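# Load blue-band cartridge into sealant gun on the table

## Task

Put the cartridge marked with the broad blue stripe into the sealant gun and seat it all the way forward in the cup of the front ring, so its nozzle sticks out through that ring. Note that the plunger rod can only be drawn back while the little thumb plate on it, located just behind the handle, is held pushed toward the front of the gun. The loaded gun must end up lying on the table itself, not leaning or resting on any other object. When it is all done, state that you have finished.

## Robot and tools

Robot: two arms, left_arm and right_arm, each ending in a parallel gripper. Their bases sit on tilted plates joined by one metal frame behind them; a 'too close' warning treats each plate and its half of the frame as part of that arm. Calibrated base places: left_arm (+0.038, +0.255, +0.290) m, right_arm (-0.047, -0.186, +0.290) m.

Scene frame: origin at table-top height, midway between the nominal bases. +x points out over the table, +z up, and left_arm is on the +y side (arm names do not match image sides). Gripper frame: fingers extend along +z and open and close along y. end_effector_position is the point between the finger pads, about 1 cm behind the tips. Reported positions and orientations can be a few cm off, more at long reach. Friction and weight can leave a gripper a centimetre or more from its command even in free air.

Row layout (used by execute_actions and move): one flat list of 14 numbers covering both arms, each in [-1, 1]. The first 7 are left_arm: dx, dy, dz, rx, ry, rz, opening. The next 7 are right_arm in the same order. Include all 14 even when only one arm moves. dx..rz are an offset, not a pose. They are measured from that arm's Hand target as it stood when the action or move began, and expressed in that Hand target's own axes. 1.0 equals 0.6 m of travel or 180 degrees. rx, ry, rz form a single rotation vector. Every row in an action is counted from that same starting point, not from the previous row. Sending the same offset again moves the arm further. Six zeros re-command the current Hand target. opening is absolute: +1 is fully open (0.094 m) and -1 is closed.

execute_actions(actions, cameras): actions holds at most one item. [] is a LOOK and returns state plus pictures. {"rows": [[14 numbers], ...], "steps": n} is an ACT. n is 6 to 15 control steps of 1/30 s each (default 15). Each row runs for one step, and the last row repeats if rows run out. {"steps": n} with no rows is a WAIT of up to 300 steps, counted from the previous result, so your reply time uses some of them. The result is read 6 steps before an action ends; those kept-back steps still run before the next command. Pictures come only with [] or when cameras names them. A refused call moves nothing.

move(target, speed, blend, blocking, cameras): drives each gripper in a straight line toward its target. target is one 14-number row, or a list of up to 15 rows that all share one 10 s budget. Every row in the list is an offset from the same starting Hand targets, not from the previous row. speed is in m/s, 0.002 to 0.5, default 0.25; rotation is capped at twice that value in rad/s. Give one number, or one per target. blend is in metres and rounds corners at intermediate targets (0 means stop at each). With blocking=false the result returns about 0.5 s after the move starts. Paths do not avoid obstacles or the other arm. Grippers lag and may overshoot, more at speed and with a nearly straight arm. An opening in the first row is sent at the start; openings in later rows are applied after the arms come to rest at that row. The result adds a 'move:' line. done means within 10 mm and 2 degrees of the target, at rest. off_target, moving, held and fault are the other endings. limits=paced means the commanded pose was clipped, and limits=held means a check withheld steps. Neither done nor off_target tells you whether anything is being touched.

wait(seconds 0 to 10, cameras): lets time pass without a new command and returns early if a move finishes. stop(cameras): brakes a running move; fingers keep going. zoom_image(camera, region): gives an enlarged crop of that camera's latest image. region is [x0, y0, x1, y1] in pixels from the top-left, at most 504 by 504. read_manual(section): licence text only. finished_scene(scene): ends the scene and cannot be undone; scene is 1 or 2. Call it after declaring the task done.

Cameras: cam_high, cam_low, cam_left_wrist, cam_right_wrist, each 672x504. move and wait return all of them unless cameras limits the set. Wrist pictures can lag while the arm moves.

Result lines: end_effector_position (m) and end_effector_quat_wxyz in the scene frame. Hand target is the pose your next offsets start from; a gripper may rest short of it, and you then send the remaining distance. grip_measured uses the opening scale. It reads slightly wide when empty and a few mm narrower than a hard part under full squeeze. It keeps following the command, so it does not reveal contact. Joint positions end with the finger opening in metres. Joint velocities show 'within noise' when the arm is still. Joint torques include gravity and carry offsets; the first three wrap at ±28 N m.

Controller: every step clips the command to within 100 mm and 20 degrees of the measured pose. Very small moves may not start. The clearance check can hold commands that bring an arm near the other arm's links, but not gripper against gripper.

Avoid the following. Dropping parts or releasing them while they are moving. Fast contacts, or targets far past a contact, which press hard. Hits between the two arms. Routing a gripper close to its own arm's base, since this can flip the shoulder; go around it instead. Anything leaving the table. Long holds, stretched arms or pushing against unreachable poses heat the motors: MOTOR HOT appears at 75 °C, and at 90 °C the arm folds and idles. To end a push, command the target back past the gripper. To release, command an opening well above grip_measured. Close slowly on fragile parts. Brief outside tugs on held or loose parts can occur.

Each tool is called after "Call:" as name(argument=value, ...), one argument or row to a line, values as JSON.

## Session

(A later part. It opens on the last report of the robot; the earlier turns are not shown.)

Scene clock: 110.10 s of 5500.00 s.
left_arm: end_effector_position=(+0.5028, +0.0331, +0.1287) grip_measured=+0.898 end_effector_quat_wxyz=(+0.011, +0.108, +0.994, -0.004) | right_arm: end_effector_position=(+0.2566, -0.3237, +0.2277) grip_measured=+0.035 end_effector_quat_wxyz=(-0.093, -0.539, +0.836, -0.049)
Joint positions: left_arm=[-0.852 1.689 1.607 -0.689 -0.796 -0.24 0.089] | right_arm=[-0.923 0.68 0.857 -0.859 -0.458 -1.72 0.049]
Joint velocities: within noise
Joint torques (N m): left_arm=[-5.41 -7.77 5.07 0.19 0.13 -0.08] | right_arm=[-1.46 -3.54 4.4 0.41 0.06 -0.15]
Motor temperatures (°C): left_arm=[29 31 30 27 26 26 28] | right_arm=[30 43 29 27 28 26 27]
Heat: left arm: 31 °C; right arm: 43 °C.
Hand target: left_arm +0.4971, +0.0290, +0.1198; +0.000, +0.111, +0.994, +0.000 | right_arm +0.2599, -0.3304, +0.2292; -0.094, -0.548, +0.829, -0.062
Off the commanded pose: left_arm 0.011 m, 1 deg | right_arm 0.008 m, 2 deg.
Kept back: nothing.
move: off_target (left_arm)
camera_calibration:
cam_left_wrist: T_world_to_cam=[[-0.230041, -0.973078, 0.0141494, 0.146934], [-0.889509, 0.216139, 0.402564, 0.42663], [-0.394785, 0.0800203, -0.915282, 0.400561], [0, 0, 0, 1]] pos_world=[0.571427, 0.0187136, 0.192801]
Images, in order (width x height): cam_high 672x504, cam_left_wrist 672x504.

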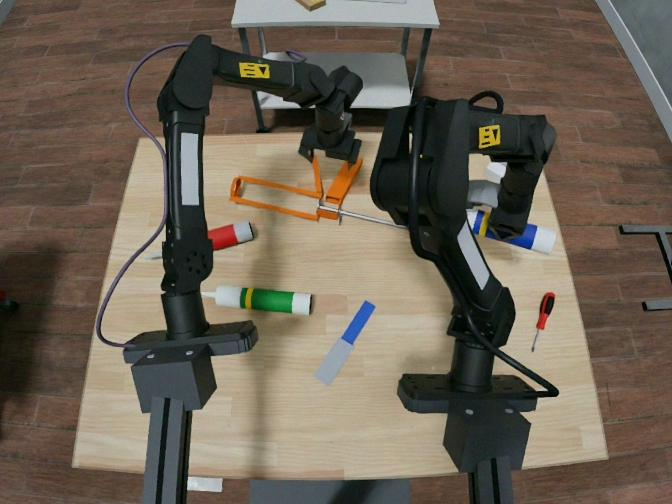

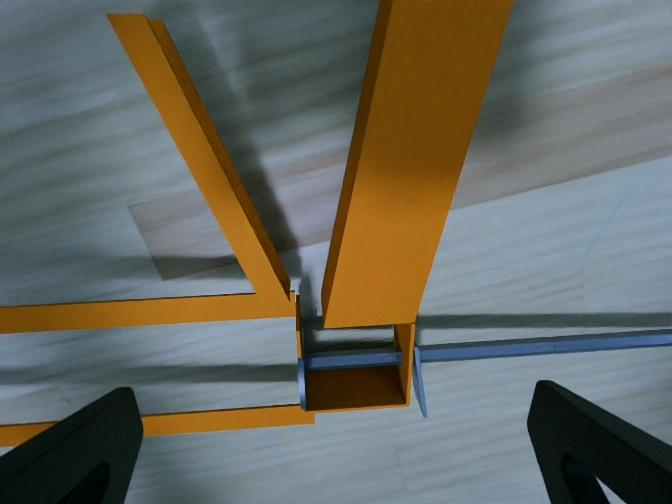

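Call:
move(
  target=[0.1003,0.389,-0.03,0,0,-0.5,0.7, 0,0,0,0,0,0,-0.3],
  speed=0.25,
  cameras=["cam_high","cam_left_wrist"],
)

Scene clock: 115.63 s of 5500.00 s.
left_arm: end_effector_position=(+0.4874, +0.2661, +0.1282) grip_measured=+0.702 end_effector_quat_wxyz=(-0.012, -0.614, +0.789, +0.009) | right_arm: end_effector_position=(+0.2567, -0.3234, +0.2277) grip_measured=+0.035 end_effector_quat_wxyz=(-0.093, -0.540, +0.835, -0.049)
Joint positions: left_arm=[-0.157 1.187 1.239 -0.629 -0.239 -1.317 0.08] | right_arm=[-0.923 0.68 0.857 -0.859 -0.459 -1.723 0.049]
Joint velocities: within noise
Joint torques (N m): left_arm=[-0.5 -15.97 3.06 0.35 0.06 -0.1] | right_arm=[-1.5 -3.55 4.4 0.41 0.06 -0.14]
Motor temperatures (°C): left_arm=[29 34 30 27 26 26 28] | right_arm=[29 41 29 27 28 26 27]
Heat: left arm: 34 °C; right arm: 41 °C.
Hand target: left_arm +0.4902, +0.2700, +0.1380; +0.000, -0.624, +0.781, +0.000 | right_arm +0.2600, -0.3303, +0.2292; -0.094, -0.548, +0.829, -0.062
Off the commanded pose: left_arm 0.011 m, 2 deg | right_arm 0.008 m, 2 deg.
Kept back: nothing.
move: off_target (left_arm)
camera_calibration:
cam_left_wrist: T_world_to_cam=[[0.965502, -0.259585, -0.0205377, -0.398001], [-0.225464, -0.872833, 0.432815, 0.324971], [-0.130278, -0.413253, -0.901249, 0.375985], [0, 0, 0, 1]] pos_world=[0.506523, 0.335707, 0.19003]
Images, in order (width x height): cam_high 672x504, cam_left_wrist 672x504.

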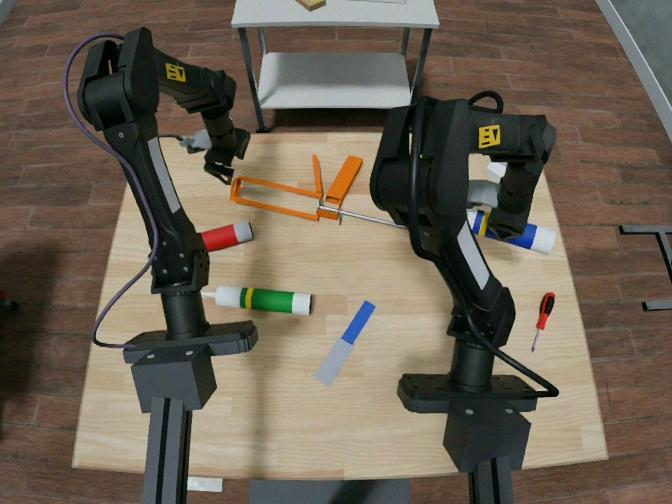

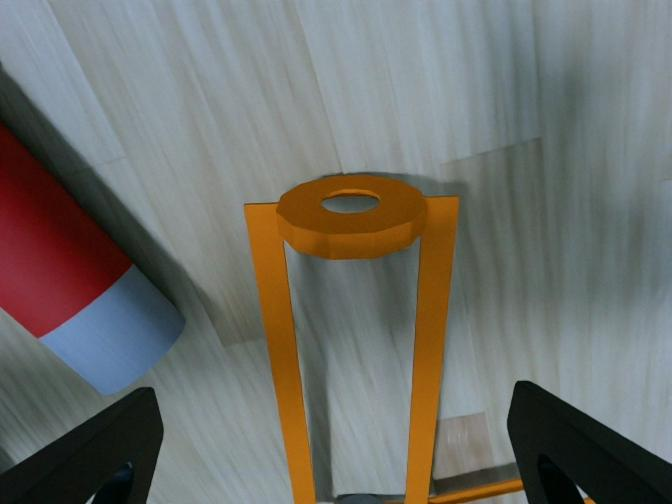

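Call:
move(
  target=[
    [-0.0904,-0.0097,0,0,0,-0.0156,0.36, 0,0,0,0,0,0,-0.3],
    [-0.0904,-0.0097,0.16,0,0,-0.0156,0.36, 0,0,0,0,0,0,-0.3],
  ],
  speed=[0.15,0.12],
  cameras=["cam_high","cam_left_wrist"],
)

Call:
zoom_image(
  camera="cam_high",
  region=[200, 130, 360, 250],
)

Scene clock: 118.77 s of 5500.00 s.
left_arm: end_effector_position=(+0.5095, +0.3194, +0.0549) grip_measured=+0.362 end_effector_quat_wxyz=(+0.002, -0.647, +0.763, -0.005) | right_arm: end_effector_position=(+0.2569, -0.3232, +0.2276) grip_measured=+0.035 end_effector_quat_wxyz=(-0.092, -0.540, +0.835, -0.048)
Joint positions: left_arm=[0.087 1.41 1.315 -0.425 -0.026 -1.266 0.064] | right_arm=[-0.923 0.68 0.857 -0.859 -0.461 -1.723 0.049]
Joint velocities: within noise
Joint torques (N m): left_arm=[0.27 -10.5 4.77 0.52 0.1 0.06] | right_arm=[-1.5 -3.55 4.41 0.4 0.06 -0.14]
Motor temperatures (°C): left_arm=[29 35 30 27 26 26 28] | right_arm=[28 40 29 27 28 26 27]
Heat: left arm: 35 °C; right arm: 40 °C.
Hand target: left_arm +0.5077, +0.3216, +0.0419; +0.000, -0.643, +0.766, +0.000 | right_arm +0.2600, -0.3303, +0.2292; -0.094, -0.548, +0.829, -0.062
Off the commanded pose: left_arm 0.013 m, 1 deg | right_arm 0.008 m, 2 deg.
Kept back: nothing.
move: off_target (left_arm)
camera_calibration:
cam_left_wrist: T_world_to_cam=[[0.983678, -0.178997, 0.0183481, -0.444083], [-0.169638, -0.888551, 0.426263, 0.385186], [-0.0599966, -0.422418, -0.904413, 0.302165], [0, 0, 0, 1]] pos_world=[0.520306, 0.390408, 0.11724]
Images, in order (width x height): cam_high 672x504, cam_left_wrist 672x504.

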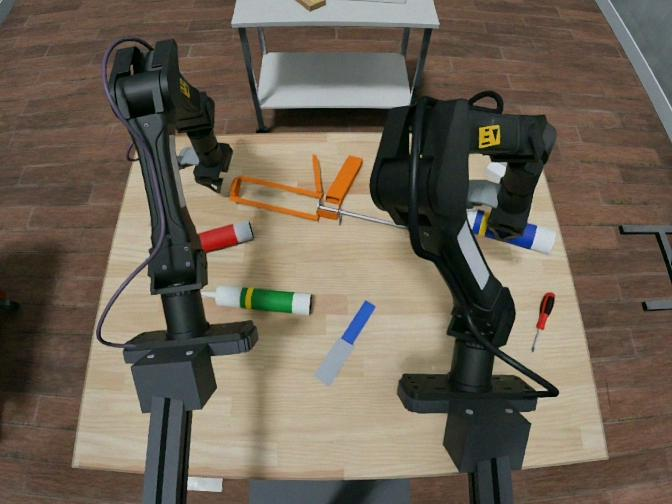

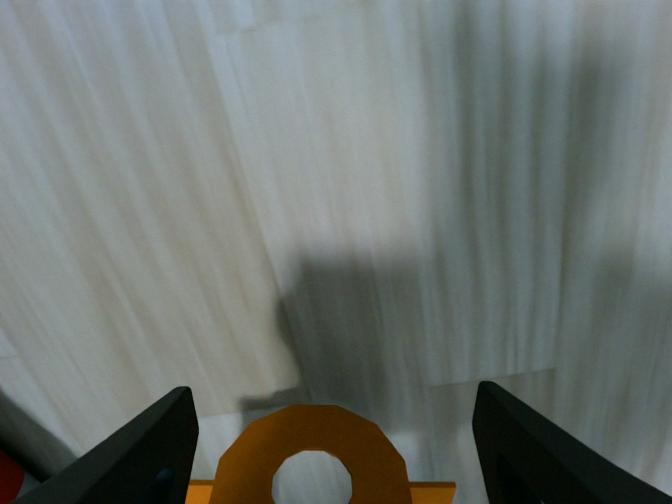

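Scaled by 3.150 from the camera's 672x504 image, which has a finer 960x720 frame.

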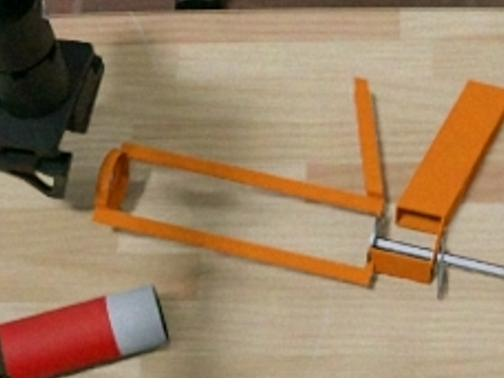

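Call:
move(
  target=[
    [0,0.009,0.04,0,0,0,0.36, 0,0,0,0,0,0,-0.3],
    [0.035,0.009,0.04,0,0,0,0.36, 0,0,0,0,0,0,-0.3],
  ],
  speed=0.08,
  cameras=["cam_high","cam_left_wrist"],
)

Call:
zoom_image(
  camera="cam_high",
  region=[200, 130, 360, 250],
)

Scene clock: 120.37 s of 5500.00 s.
left_arm: end_effector_position=(+0.5101, +0.3014, +0.0327) grip_measured=+0.362 end_effector_quat_wxyz=(+0.005, -0.639, +0.769, -0.017) | right_arm: end_effector_position=(+0.2569, -0.3232, +0.2276) grip_measured=+0.035 end_effector_quat_wxyz=(-0.092, -0.540, +0.835, -0.048)
Joint positions: left_arm=[0.041 1.467 1.296 -0.333 -0.049 -1.27 0.064] | right_arm=[-0.923 0.68 0.857 -0.859 -0.461 -1.723 0.049]
Joint velocities: within noise
Joint torques (N m): left_arm=[-0.85 -10.82 2.63 0.55 -0.19 -0.08] | right_arm=[-1.5 -3.55 4.41 0.4 0.06 -0.14]
Motor temperatures (°C): left_arm=[29 35 30 27 26 26 28] | right_arm=[28 40 29 27 28 26 27]
Heat: left arm: 35 °C; right arm: 40 °C.
Hand target: left_arm +0.4989, +0.3019, +0.0180; +0.000, -0.643, +0.766, +0.000 | right_arm +0.2600, -0.3303, +0.2292; -0.094, -0.548, +0.829, -0.062
Off the commanded pose: left_arm 0.019 m, 2 deg | right_arm 0.008 m, 2 deg.
Kept back: nothing.
move: off_target (left_arm)
camera_calibration:
cam_left_wrist: T_world_to_cam=[[0.979524, -0.197171, 0.0406934, -0.440618], [-0.194998, -0.878868, 0.435392, 0.388481], [-0.0500827, -0.434412, -0.899321, 0.27289], [0, 0, 0, 1]] pos_world=[0.521016, 0.373094, 0.0942042]
Images, in order (width x height): cam_high 672x504, cam_left_wrist 672x504.

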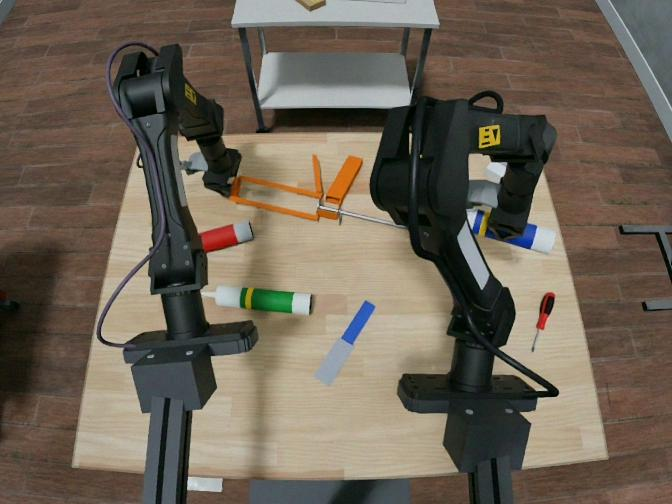

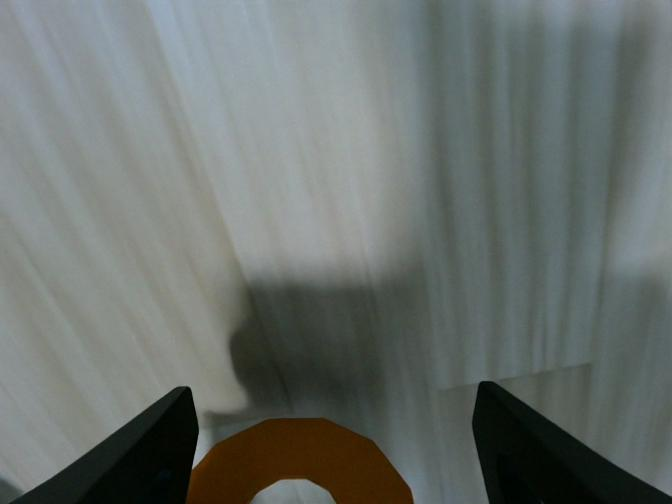

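Scaled by 3.150 from the camera's 672x504 image, which has a finer 960x720 frame.

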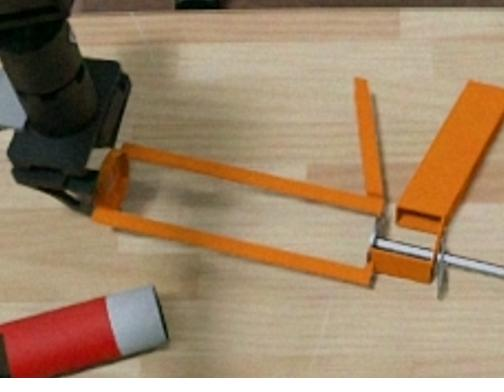

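Call:
move(
  target=[0.02,0.014,-0.003,0,0,0,0.36, 0,0,0,0,0,0,-0.3],
  speed=0.08,
  cameras=["cam_high","cam_left_wrist"],
)

Call:
zoom_image(
  camera="cam_high",
  region=[200, 130, 360, 250],
)

Scene clock: 121.40 s of 5500.00 s.
left_arm: end_effector_position=(+0.4940, +0.3014, +0.0254) grip_measured=+0.362 end_effector_quat_wxyz=(+0.010, -0.640, +0.768, +0.006) | right_arm: end_effector_position=(+0.2569, -0.3232, +0.2276) grip_measured=+0.035 end_effector_quat_wxyz=(-0.092, -0.540, +0.835, -0.048)
Joint positions: left_arm=[0.024 1.467 1.241 -0.295 -0.105 -1.28 0.064] | right_arm=[-0.923 0.68 0.857 -0.859 -0.461 -1.723 0.049]
Joint velocities: within noise
Joint torques (N m): left_arm=[-1.99 -12.45 2.13 0.47 0.03 -0.14] | right_arm=[-1.48 -3.54 4.41 0.4 0.06 -0.14]
Motor temperatures (°C): left_arm=[29 36 30 27 26 26 28] | right_arm=[28 40 29 27 28 26 27]
Heat: left arm: 36 °C; right arm: 40 °C.
Hand target: left_arm +0.4885, +0.2915, +0.0198; +0.000, -0.643, +0.766, +0.000 | right_arm +0.2600, -0.3303, +0.2292; -0.094, -0.548, +0.829, -0.062
Off the commanded pose: left_arm 0.013 m, 1 deg | right_arm 0.008 m, 2 deg.
Kept back: nothing.
move: off_target (left_arm)
camera_calibration:
cam_left_wrist: T_world_to_cam=[[0.980474, -0.196284, 0.0119479, -0.424562], [-0.184297, -0.896009, 0.403982, 0.389192], [-0.0685897, -0.398296, -0.914689, 0.264175], [0, 0, 0, 1]] pos_world=[0.506118, 0.370605, 0.0894838]
Images, in order (width x height): cam_high 672x504, cam_left_wrist 672x504.

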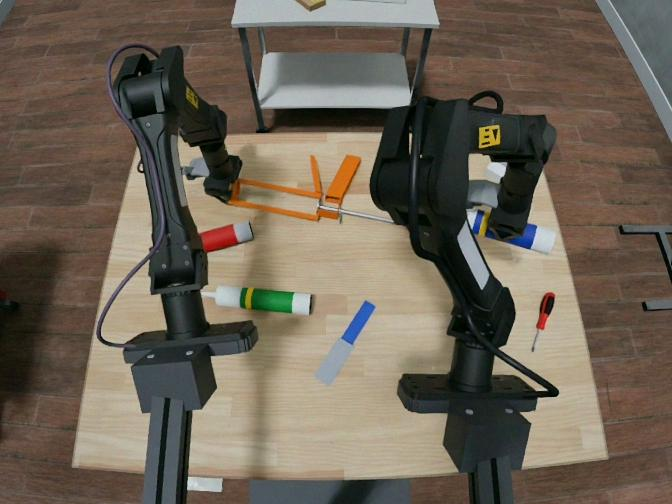

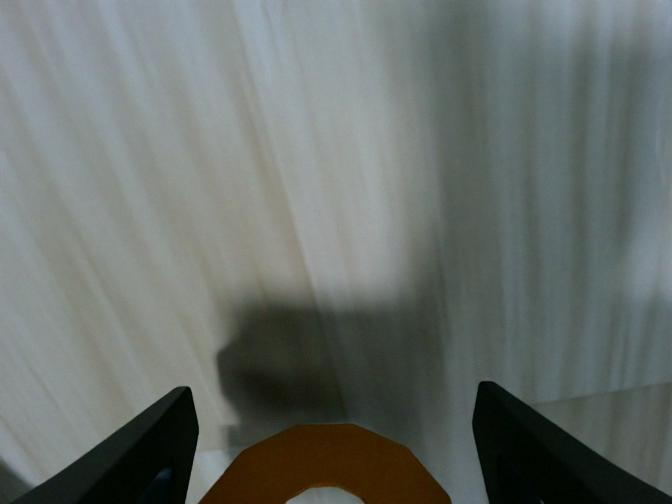

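Scaled by 3.150 from the camera's 672x504 image, which has a finer 960x720 frame.

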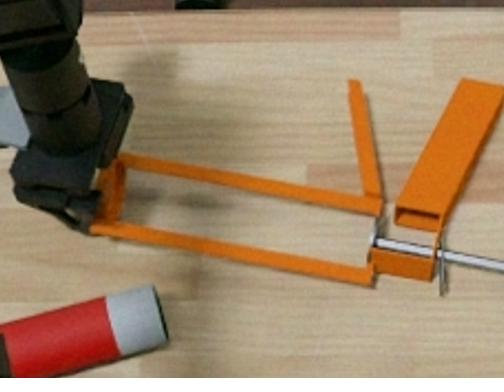

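Call:
move(
  target=[0.08,0.004,-0.01,0,0,0,0.36, 0,0,0,0,0,0,-0.3],
  speed=0.06,
  cameras=["cam_high","cam_left_wrist"],
)

Call:
zoom_image(
  camera="cam_high",
  region=[200, 130, 440, 270],
)

Scene clock: 122.87 s of 5500.00 s.
left_arm: end_effector_position=(+0.4823, +0.2572, +0.0244) grip_measured=+0.362 end_effector_quat_wxyz=(+0.013, -0.647, +0.762, +0.011) | right_arm: end_effector_position=(+0.2569, -0.3232, +0.2276) grip_measured=+0.035 end_effector_quat_wxyz=(-0.092, -0.540, +0.835, -0.048)
Joint positions: left_arm=[-0.123 1.467 1.18 -0.249 -0.243 -1.375 0.064] | right_arm=[-0.923 0.68 0.857 -0.859 -0.461 -1.723 0.049]
Joint velocities: within noise
Joint torques (N m): left_arm=[-3.23 -13.38 1.8 0.34 0.09 -0.07] | right_arm=[-1.5 -3.54 4.41 0.41 0.06 -0.14]
Motor temperatures (°C): left_arm=[29 36 30 27 26 26 28] | right_arm=[28 39 29 27 28 26 27]
Heat: left arm: 36 °C; right arm: 39 °C.
Hand target: left_arm +0.4778, +0.2446, +0.0257; +0.000, -0.643, +0.766, +0.000 | right_arm +0.2600, -0.3303, +0.2292; -0.094, -0.548, +0.829, -0.062
Off the commanded pose: left_arm 0.013 m, 2 deg | right_arm 0.008 m, 2 deg.
Kept back: nothing.
move: off_target (left_arm)
camera_calibration:
cam_left_wrist: T_world_to_cam=[[0.984229, -0.176735, 0.00767931, -0.428564], [-0.165398, -0.90396, 0.394335, 0.341005], [-0.0627508, -0.389385, -0.918935, 0.239816], [0, 0, 0, 1]] pos_world=[0.493255, 0.325893, 0.0891967]
Images, in order (width x height): cam_high 672x504, cam_left_wrist 672x504.

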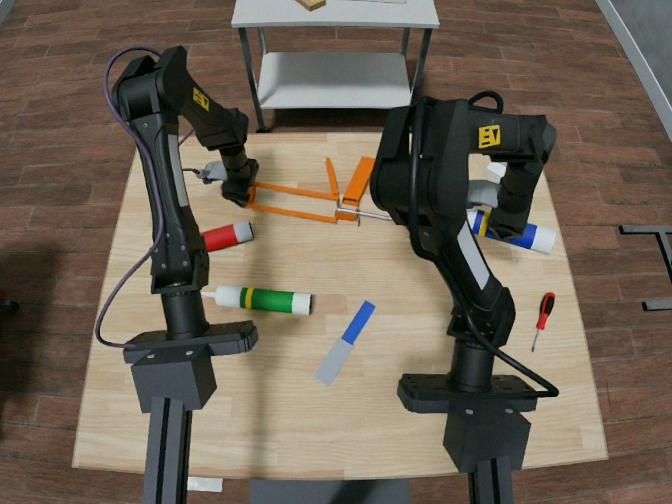

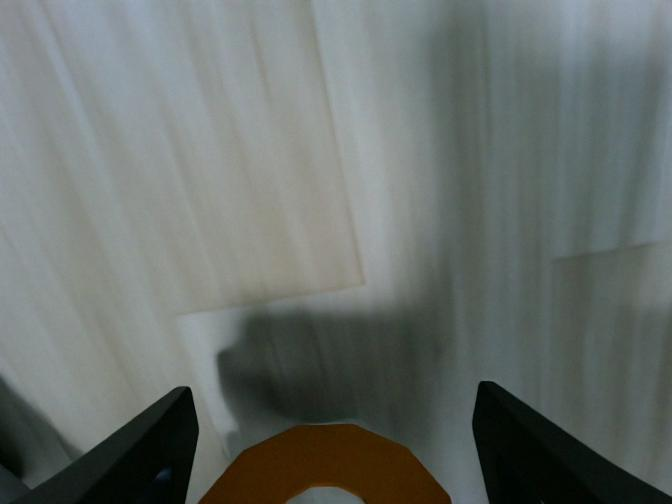

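Scaled by 2.100 from the camera's 672x504 image, which has a finer 960x720 frame.

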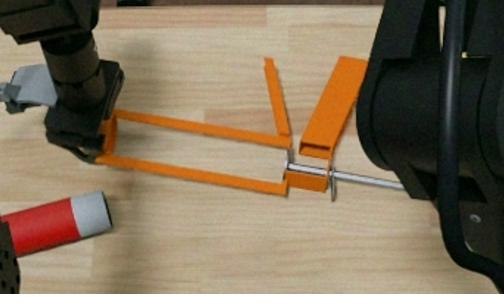

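Call:
move(
  target=[0.085,0.002,0,0,0,0,0.36, 0,0,0,0,0,0,-0.3],
  speed=0.06,
  cameras=["cam_high","cam_left_wrist"],
)

Call:
zoom_image(
  camera="cam_high",
  region=[200, 130, 440, 270],
)

Scene clock: 124.27 s of 5500.00 s.
left_arm: end_effector_position=(+0.4784, +0.2099, +0.0344) grip_measured=+0.362 end_effector_quat_wxyz=(+0.017, -0.645, +0.764, +0.004) | right_arm: end_effector_position=(+0.2569, -0.3232, +0.2276) grip_measured=+0.035 end_effector_quat_wxyz=(-0.092, -0.541, +0.835, -0.048)
Joint positions: left_arm=[-0.279 1.467 1.154 -0.232 -0.374 -1.449 0.064] | right_arm=[-0.923 0.68 0.857 -0.859 -0.461 -1.725 0.049]
Joint velocities: within noise
Joint torques (N m): left_arm=[-4.1 -9.68 1.95 0.5 0.03 -0.09] | right_arm=[-1.48 -3.55 4.41 0.4 0.06 -0.14]
Motor temperatures (°C): left_arm=[29 37 30 27 26 26 28] | right_arm=[28 39 29 27 28 26 27]
Heat: left arm: 37 °C; right arm: 39 °C.
Hand target: left_arm +0.4679, +0.1946, +0.0258; +0.000, -0.643, +0.766, +0.000 | right_arm +0.2600, -0.3303, +0.2292; -0.094, -0.548, +0.829, -0.062
Off the commanded pose: left_arm 0.020 m, 2 deg | right_arm 0.008 m, 2 deg.
Kept back: nothing.
move: off_target (left_arm)
camera_calibration:
cam_left_wrist: T_world_to_cam=[[0.982867, -0.182784, 0.0237011, -0.431712], [-0.177158, -0.901377, 0.395139, 0.298733], [-0.0508616, -0.392568, -0.918316, 0.225272], [0, 0, 0, 1]] pos_world=[0.488696, 0.278795, 0.0990617]
Images, in order (width x height): cam_high 672x504, cam_left_wrist 672x504.

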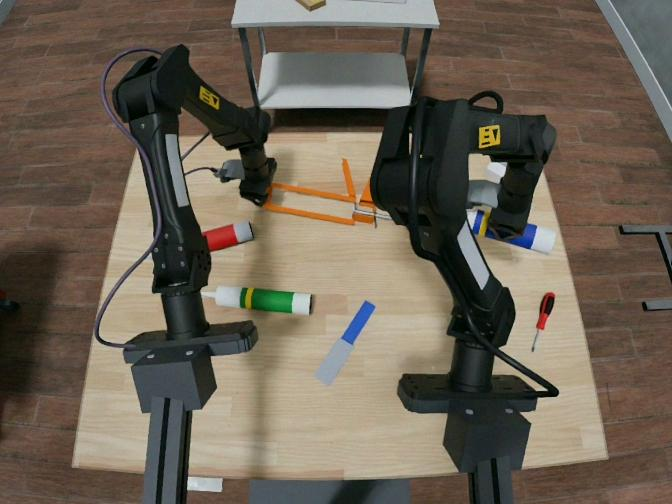

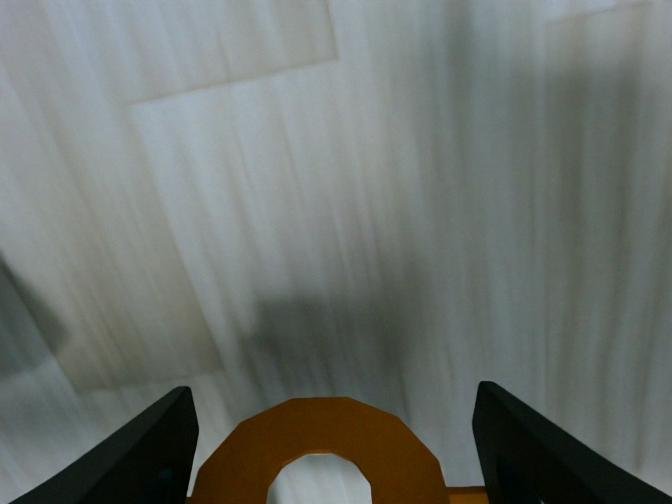

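Scaled by 2.100 from the camera's 672x504 image, which has a finer 960x720 frame.

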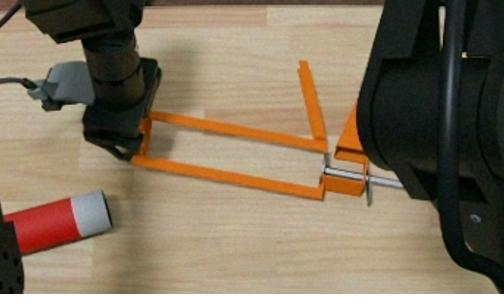

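Call:
move(
  target=[0.03,0,0.01,0,0,0,0.36, 0,0,0,0,0,0,-0.3],
  speed=0.06,
  cameras=[],
)

Call:
move(
  target=[
    [-0.06,0,0,0,0,0,0.36, 0,0,0,0,0,0,-0.3],
    [-0.06,0,-0.16,0,0,0,0.36, 0,0,0,0,0,0,-0.3],
  ],
  speed=[0.08,0.15],
  cameras=["cam_high","cam_left_wrist"],
)

Scene clock: 125.30 s of 5500.00 s.
left_arm: end_effector_position=(+0.4765, +0.1988, +0.0325) grip_measured=+0.362 end_effector_quat_wxyz=(+0.024, -0.646, +0.763, +0.009) | right_arm: end_effector_position=(+0.2569, -0.3232, +0.2276) grip_measured=+0.035 end_effector_quat_wxyz=(-0.092, -0.541, +0.835, -0.048)
Joint positions: left_arm=[-0.32 1.487 1.153 -0.215 -0.426 -1.474 0.064] | right_arm=[-0.923 0.68 0.857 -0.859 -0.461 -1.725 0.049]
Joint velocities: within noise
Joint torques (N m): left_arm=[-4.81 -8.06 2.36 0.54 0.18 -0.12] | right_arm=[-1.5 -3.55 4.41 0.4 0.06 -0.14]
Motor temperatures (°C): left_arm=[29 37 30 27 26 26 28] | right_arm=[28 39 29 27 28 26 27]
Heat: left arm: 37 °C; right arm: 39 °C.
Hand target: left_arm +0.4647, +0.1768, +0.0197; +0.000, -0.643, +0.766, +0.000 | right_arm +0.2600, -0.3303, +0.2292; -0.094, -0.548, +0.829, -0.062
Off the commanded pose: left_arm 0.028 m, 3 deg | right_arm 0.008 m, 2 deg.
Kept back: nothing.
move: off_target (left_arm)
No camera images: "cameras" was empty.

Scene clock: 127.07 s of 5500.00 s.
left_arm: end_effector_position=(+0.4696, +0.2095, +0.1070) grip_measured=+0.362 end_effector_quat_wxyz=(-0.008, -0.639, +0.769, -0.002) | right_arm: end_effector_position=(+0.2569, -0.3232, +0.2276) grip_measured=+0.035 end_effector_quat_wxyz=(-0.092, -0.541, +0.835, -0.048)
Joint positions: left_arm=[-0.354 1.241 1.128 -0.477 -0.392 -1.487 0.064] | right_arm=[-0.923 0.68 0.857 -0.859 -0.461 -1.725 0.049]
Joint velocities: within noise
Joint torques (N m): left_arm=[-2.82 -13.6 3.63 0.15 -0.19 -0.05] | right_arm=[-1.48 -3.55 4.41 0.4 0.06 -0.14]
Motor temperatures (°C): left_arm=[29 37 29 27 26 26 28] | right_arm=[27 39 29 27 28 26 27]
Heat: left arm: 37 °C; right arm: 39 °C.
Hand target: left_arm +0.4710, +0.2123, +0.1157; +0.000, -0.643, +0.766, +0.000 | right_arm +0.2600, -0.3303, +0.2292; -0.094, -0.548, +0.829, -0.062
Off the commanded pose: left_arm 0.009 m, 1 deg | right_arm 0.008 m, 2 deg.
Kept back: nothing.
move: done
camera_calibration:
cam_left_wrist: T_world_to_cam=[[0.980252, -0.197743, 0.00171001, -0.418237], [-0.178488, -0.881017, 0.438123, 0.259841], [-0.0851289, -0.429776, -0.898914, 0.313152], [0, 0, 0, 1]] pos_world=[0.483015, 0.280806, 0.168369]
Images, in order (width x height): cam_high 672x504, cam_left_wrist 672x504.

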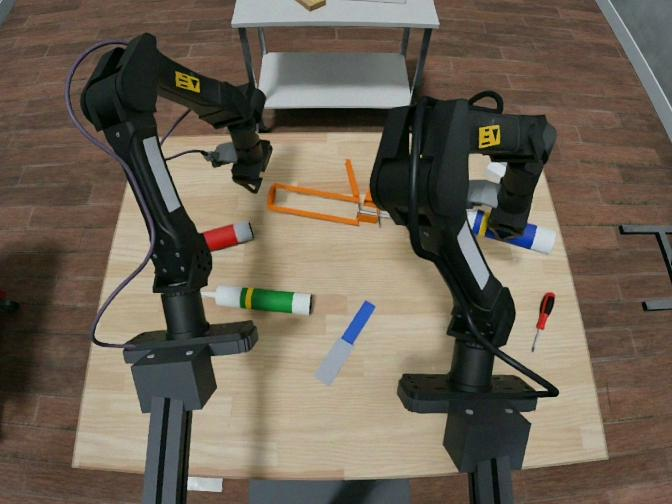

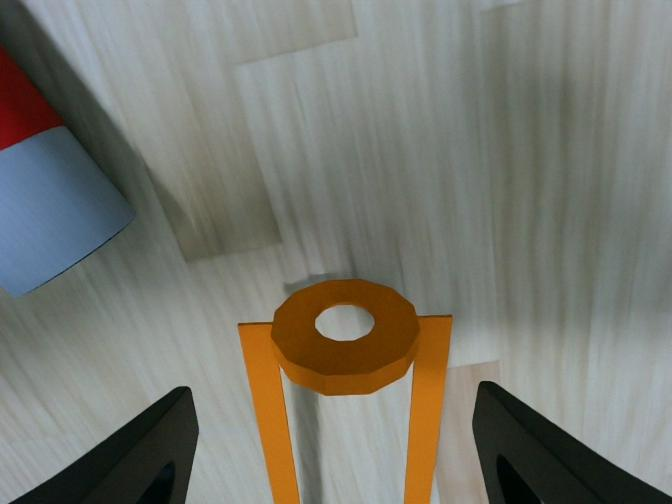

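Call:
move(
  target=[-0.145,0,-0.1,0,0,0,0.9, 0,0,0,0,0,0,-0.3],
  speed=0.2,
  cameras=["cam_high","cam_left_wrist","cam_low"],
)

Call:
zoom_image(
  camera="cam_high",
  region=[250, 160, 400, 250],
)

Call:
zoom_image(
  camera="cam_low",
  region=[340, 235, 460, 325],
)

Scene clock: 128.83 s of 5500.00 s.
left_arm: end_effector_position=(+0.4796, +0.2942, +0.1640) grip_measured=+0.898 end_effector_quat_wxyz=(-0.010, -0.645, +0.764, +0.006) | right_arm: end_effector_position=(+0.2569, -0.3232, +0.2276) grip_measured=+0.035 end_effector_quat_wxyz=(-0.092, -0.541, +0.835, -0.048)
Joint positions: left_arm=[-0.051 1.063 1.23 -0.727 -0.147 -1.337 0.089] | right_arm=[-0.923 0.68 0.857 -0.859 -0.461 -1.725 0.049]
Joint velocities: within noise
Joint torques (N m): left_arm=[0.06 -14.2 6.45 0.14 0.09 0.05] | right_arm=[-1.48 -3.54 4.41 0.4 0.06 -0.14]
Motor temperatures (°C): left_arm=[29 38 30 27 26 26 28] | right_arm=[27 38 29 27 28 26 28]
Heat: left arm: 38 °C; right arm: 38 °C.
Hand target: left_arm +0.4859, +0.2980, +0.1757; +0.000, -0.643, +0.766, +0.000 | right_arm +0.2600, -0.3303, +0.2292; -0.094, -0.548, +0.829, -0.062
Off the commanded pose: left_arm 0.014 m, 1 deg | right_arm 0.008 m, 2 deg.
Kept back: nothing.
move: off_target (left_arm)
camera_calibration:
cam_left_wrist: T_world_to_cam=[[0.983145, -0.182238, -0.0146447, -0.414587], [-0.158158, -0.887944, 0.431904, 0.304591], [-0.0917131, -0.422308, -0.901801, 0.403074], [0, 0, 0, 1]] pos_world=[0.49274, 0.365127, 0.225867]
Images, in order (width x height): cam_high 672x504, cam_low 672x504, cam_left_wrist 672x504.

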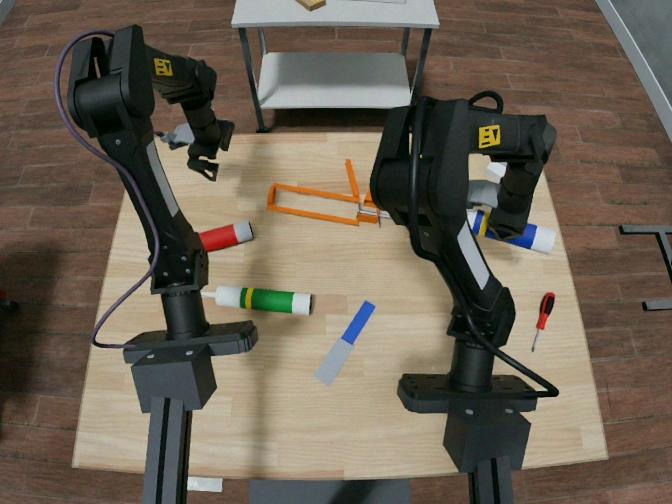

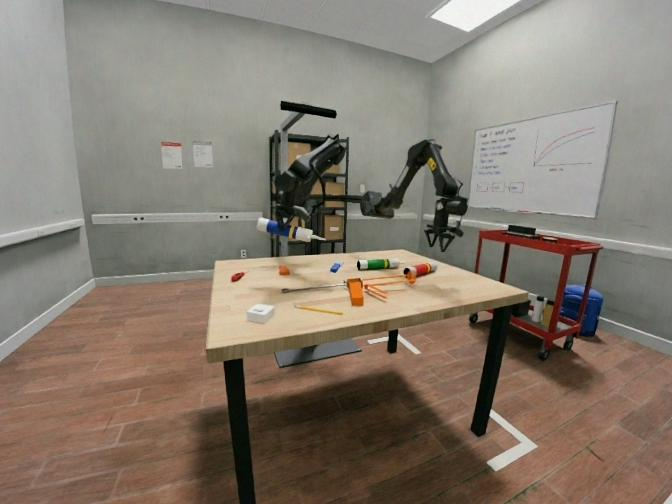

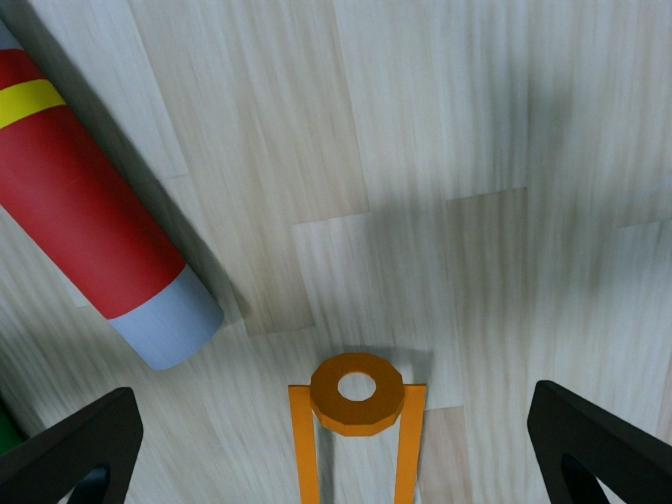

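Scaled by 3.360 from the camera's 672x504 image, which has a finer 960x720 frame.

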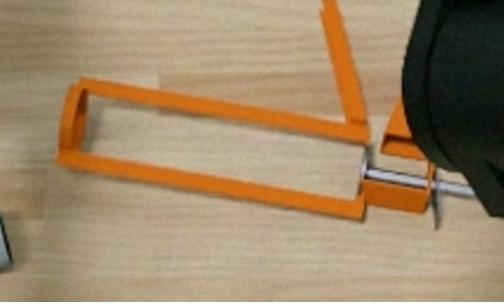

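Scaled by 4.200 from the camera's 672x504 image, which has a finer 960x720 frame.

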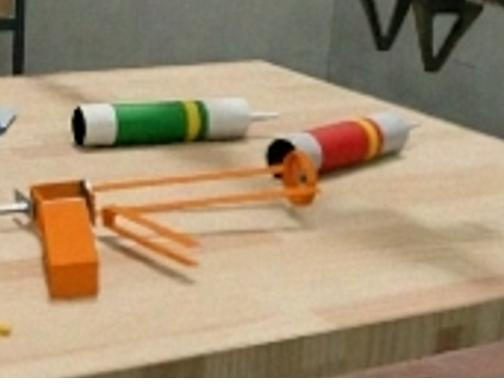

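Call:
move(
  target=[0,0,0,0,0,0,0.9, -0.6227,-0.0318,0.0345,0.0193,-0.0111,-0.0833,-0.3],
  speed=0.2,
  cameras=["cam_high","cam_low","cam_left_wrist"],
)

Call:
zoom_image(
  camera="cam_high",
  region=[250, 150, 410, 250],
)

Call:
zoom_image(
  camera="cam_low",
  region=[340, 235, 460, 325],
)

Scene clock: 132.63 s of 5500.00 s.
left_arm: end_effector_position=(+0.4788, +0.2939, +0.1640) grip_measured=+0.898 end_effector_quat_wxyz=(-0.012, -0.644, +0.765, +0.006) | right_arm: end_effector_position=(+0.4120, -0.0142, +0.1111) grip_measured=+0.035 end_effector_quat_wxyz=(-0.076, -0.652, +0.752, -0.057)
Joint positions: left_arm=[-0.051 1.063 1.23 -0.73 -0.145 -1.334 0.089] | right_arm=[0.713 1.677 1.651 -0.857 0.843 -0.906 0.049]
Joint velocities: within noise
Joint torques (N m): left_arm=[0.06 -14.2 6.46 0.15 0.09 0.06] | right_arm=[7.69 -8.25 6.69 -0.42 0.39 0.08]
Motor temperatures (°C): left_arm=[29 40 30 27 26 26 28] | right_arm=[27 39 29 27 28 26 28]
Heat: left arm: 40 °C; right arm: 39 °C.
Hand target: left_arm +0.4860, +0.2980, +0.1757; +0.000, -0.643, +0.766, +0.000 | right_arm +0.4183, -0.0071, +0.1252; -0.070, -0.655, +0.750, -0.065
Off the commanded pose: left_arm 0.014 m, 2 deg | right_arm 0.017 m, 1 deg.
Kept back: nothing.
move: off_target (left_arm, right_arm)
camera_calibration:
cam_left_wrist: T_world_to_cam=[[0.982458, -0.185691, -0.0171705, -0.412163], [-0.159989, -0.886603, 0.433981, 0.304321], [-0.0958098, -0.423621, -0.900759, 0.405065], [0, 0, 0, 1]] pos_world=[0.49243, 0.364871, 0.22572]
Images, in order (width x height): cam_high 672x504, cam_low 672x504, cam_left_wrist 672x504.

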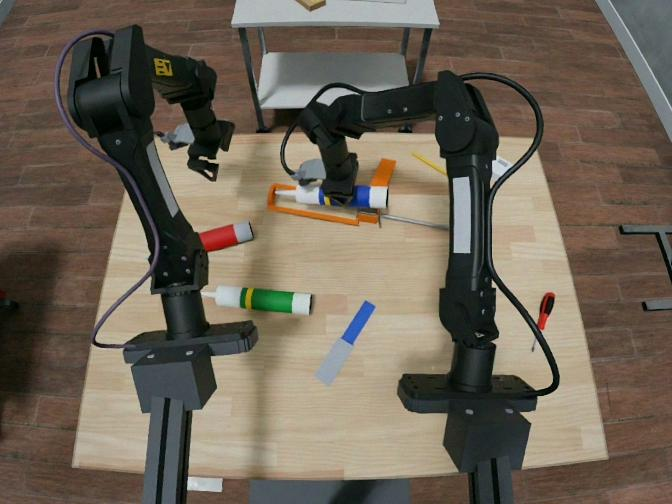

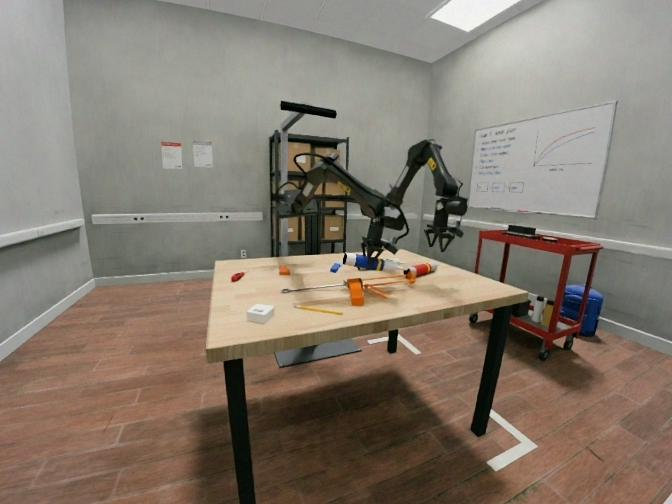

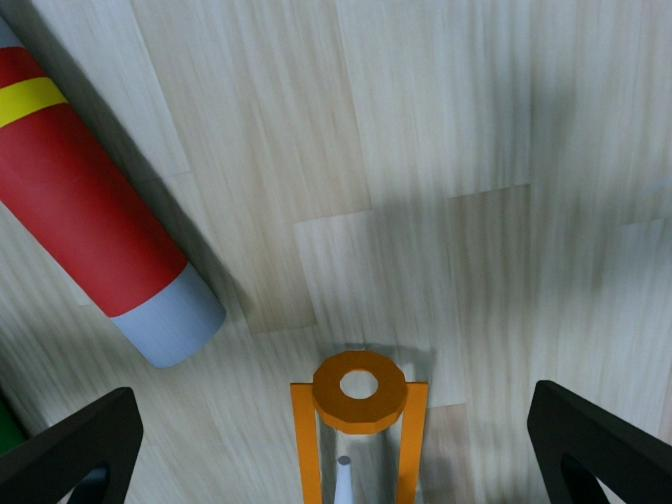

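Scaled by 3.150 from the camera's 672x504 image, which has a finer 960x720 frame.

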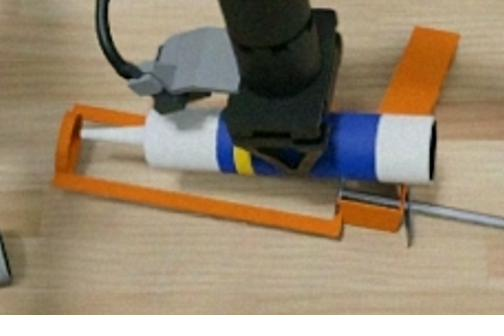

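Scaled by 4.200 from the camera's 672x504 image, which has a finer 960x720 frame.

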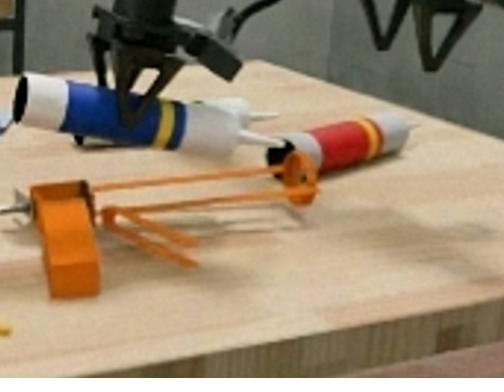

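Call:
move(
  target=[0,0,0,0,0,0,0.9, -0.0083,-0.0116,0.0442,0,0,0,-0.3],
  speed=0.06,
  cameras=["cam_high","cam_low","cam_left_wrist"],
)

Call:
zoom_image(
  camera="cam_left_wrist",
  region=[260, 330, 460, 504],
)

Call:
zoom_image(
  camera="cam_low",
  region=[340, 235, 460, 325],
)

Call:
zoom_image(
  camera="cam_high",
  region=[250, 150, 410, 250],
)

Scene clock: 134.83 s of 5500.00 s.
left_arm: end_effector_position=(+0.4788, +0.2939, +0.1640) grip_measured=+0.898 end_effector_quat_wxyz=(-0.012, -0.644, +0.765, +0.006) | right_arm: end_effector_position=(+0.4133, -0.0145, +0.0921) grip_measured=+0.035 end_effector_quat_wxyz=(-0.086, -0.654, +0.749, -0.065)
Joint positions: left_arm=[-0.051 1.063 1.23 -0.73 -0.145 -1.334 0.089] | right_arm=[0.684 1.728 1.672 -0.824 0.845 -0.932 0.049]
Joint velocities: within noise
Joint torques (N m): left_arm=[0.06 -14.2 6.45 0.15 0.1 0.06] | right_arm=[5.42 -8.58 6.52 -0.04 0.06 -0.13]
Motor temperatures (°C): left_arm=[29 41 30 27 26 26 28] | right_arm=[28 39 29 27 28 26 28]
Heat: left arm: 41 °C; right arm: 39 °C.
Hand target: left_arm +0.4860, +0.2980, +0.1757; +0.000, -0.643, +0.766, +0.000 | right_arm +0.4253, -0.0082, +0.0982; -0.071, -0.655, +0.750, -0.065
Off the commanded pose: left_arm 0.014 m, 2 deg | right_arm 0.015 m, 2 deg.
Kept back: nothing.
move: off_target (left_arm, right_arm)
camera_calibration:
cam_left_wrist: T_world_to_cam=[[0.982458, -0.185691, -0.0171705, -0.412163], [-0.159989, -0.886603, 0.433981, 0.304321], [-0.0958098, -0.423621, -0.900759, 0.405065], [0, 0, 0, 1]] pos_world=[0.49243, 0.364871, 0.22572]
Images, in order (width x height): cam_high 672x504, cam_low 672x504, cam_left_wrist 672x504.

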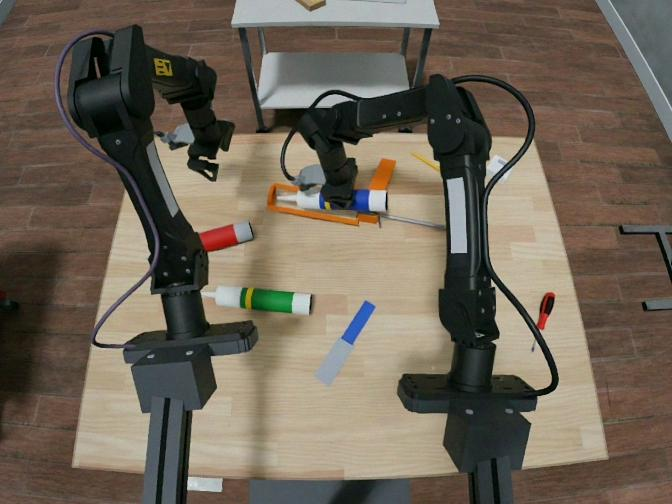

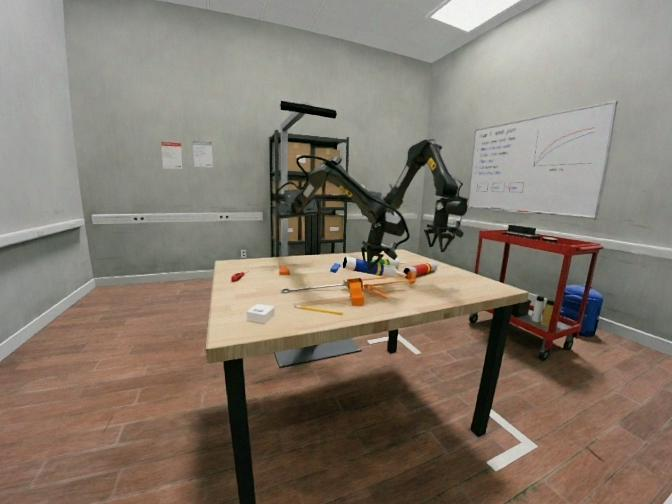

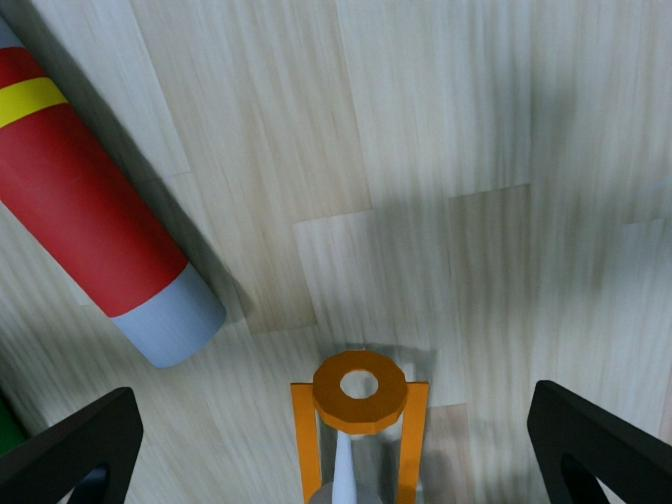

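Scaled by 2.520 from the camera's 672x504 image, which has a finer 960x720 frame.

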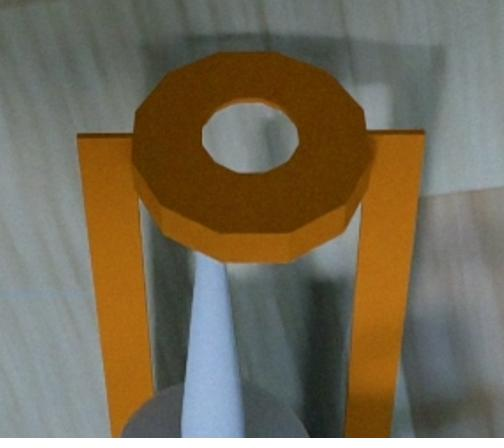

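Scaled by 4.200 from the camera's 672x504 image, which has a finer 960x720 frame.

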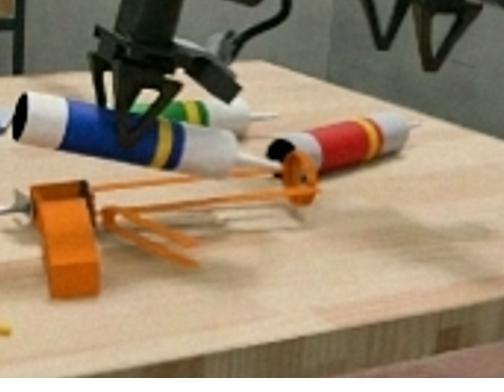

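Scaled by 3.150 from the camera's 672x504 image, which has a finer 960x720 frame.

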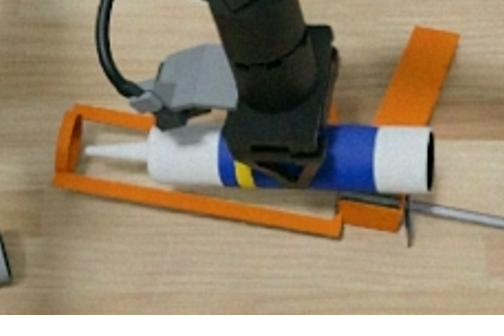

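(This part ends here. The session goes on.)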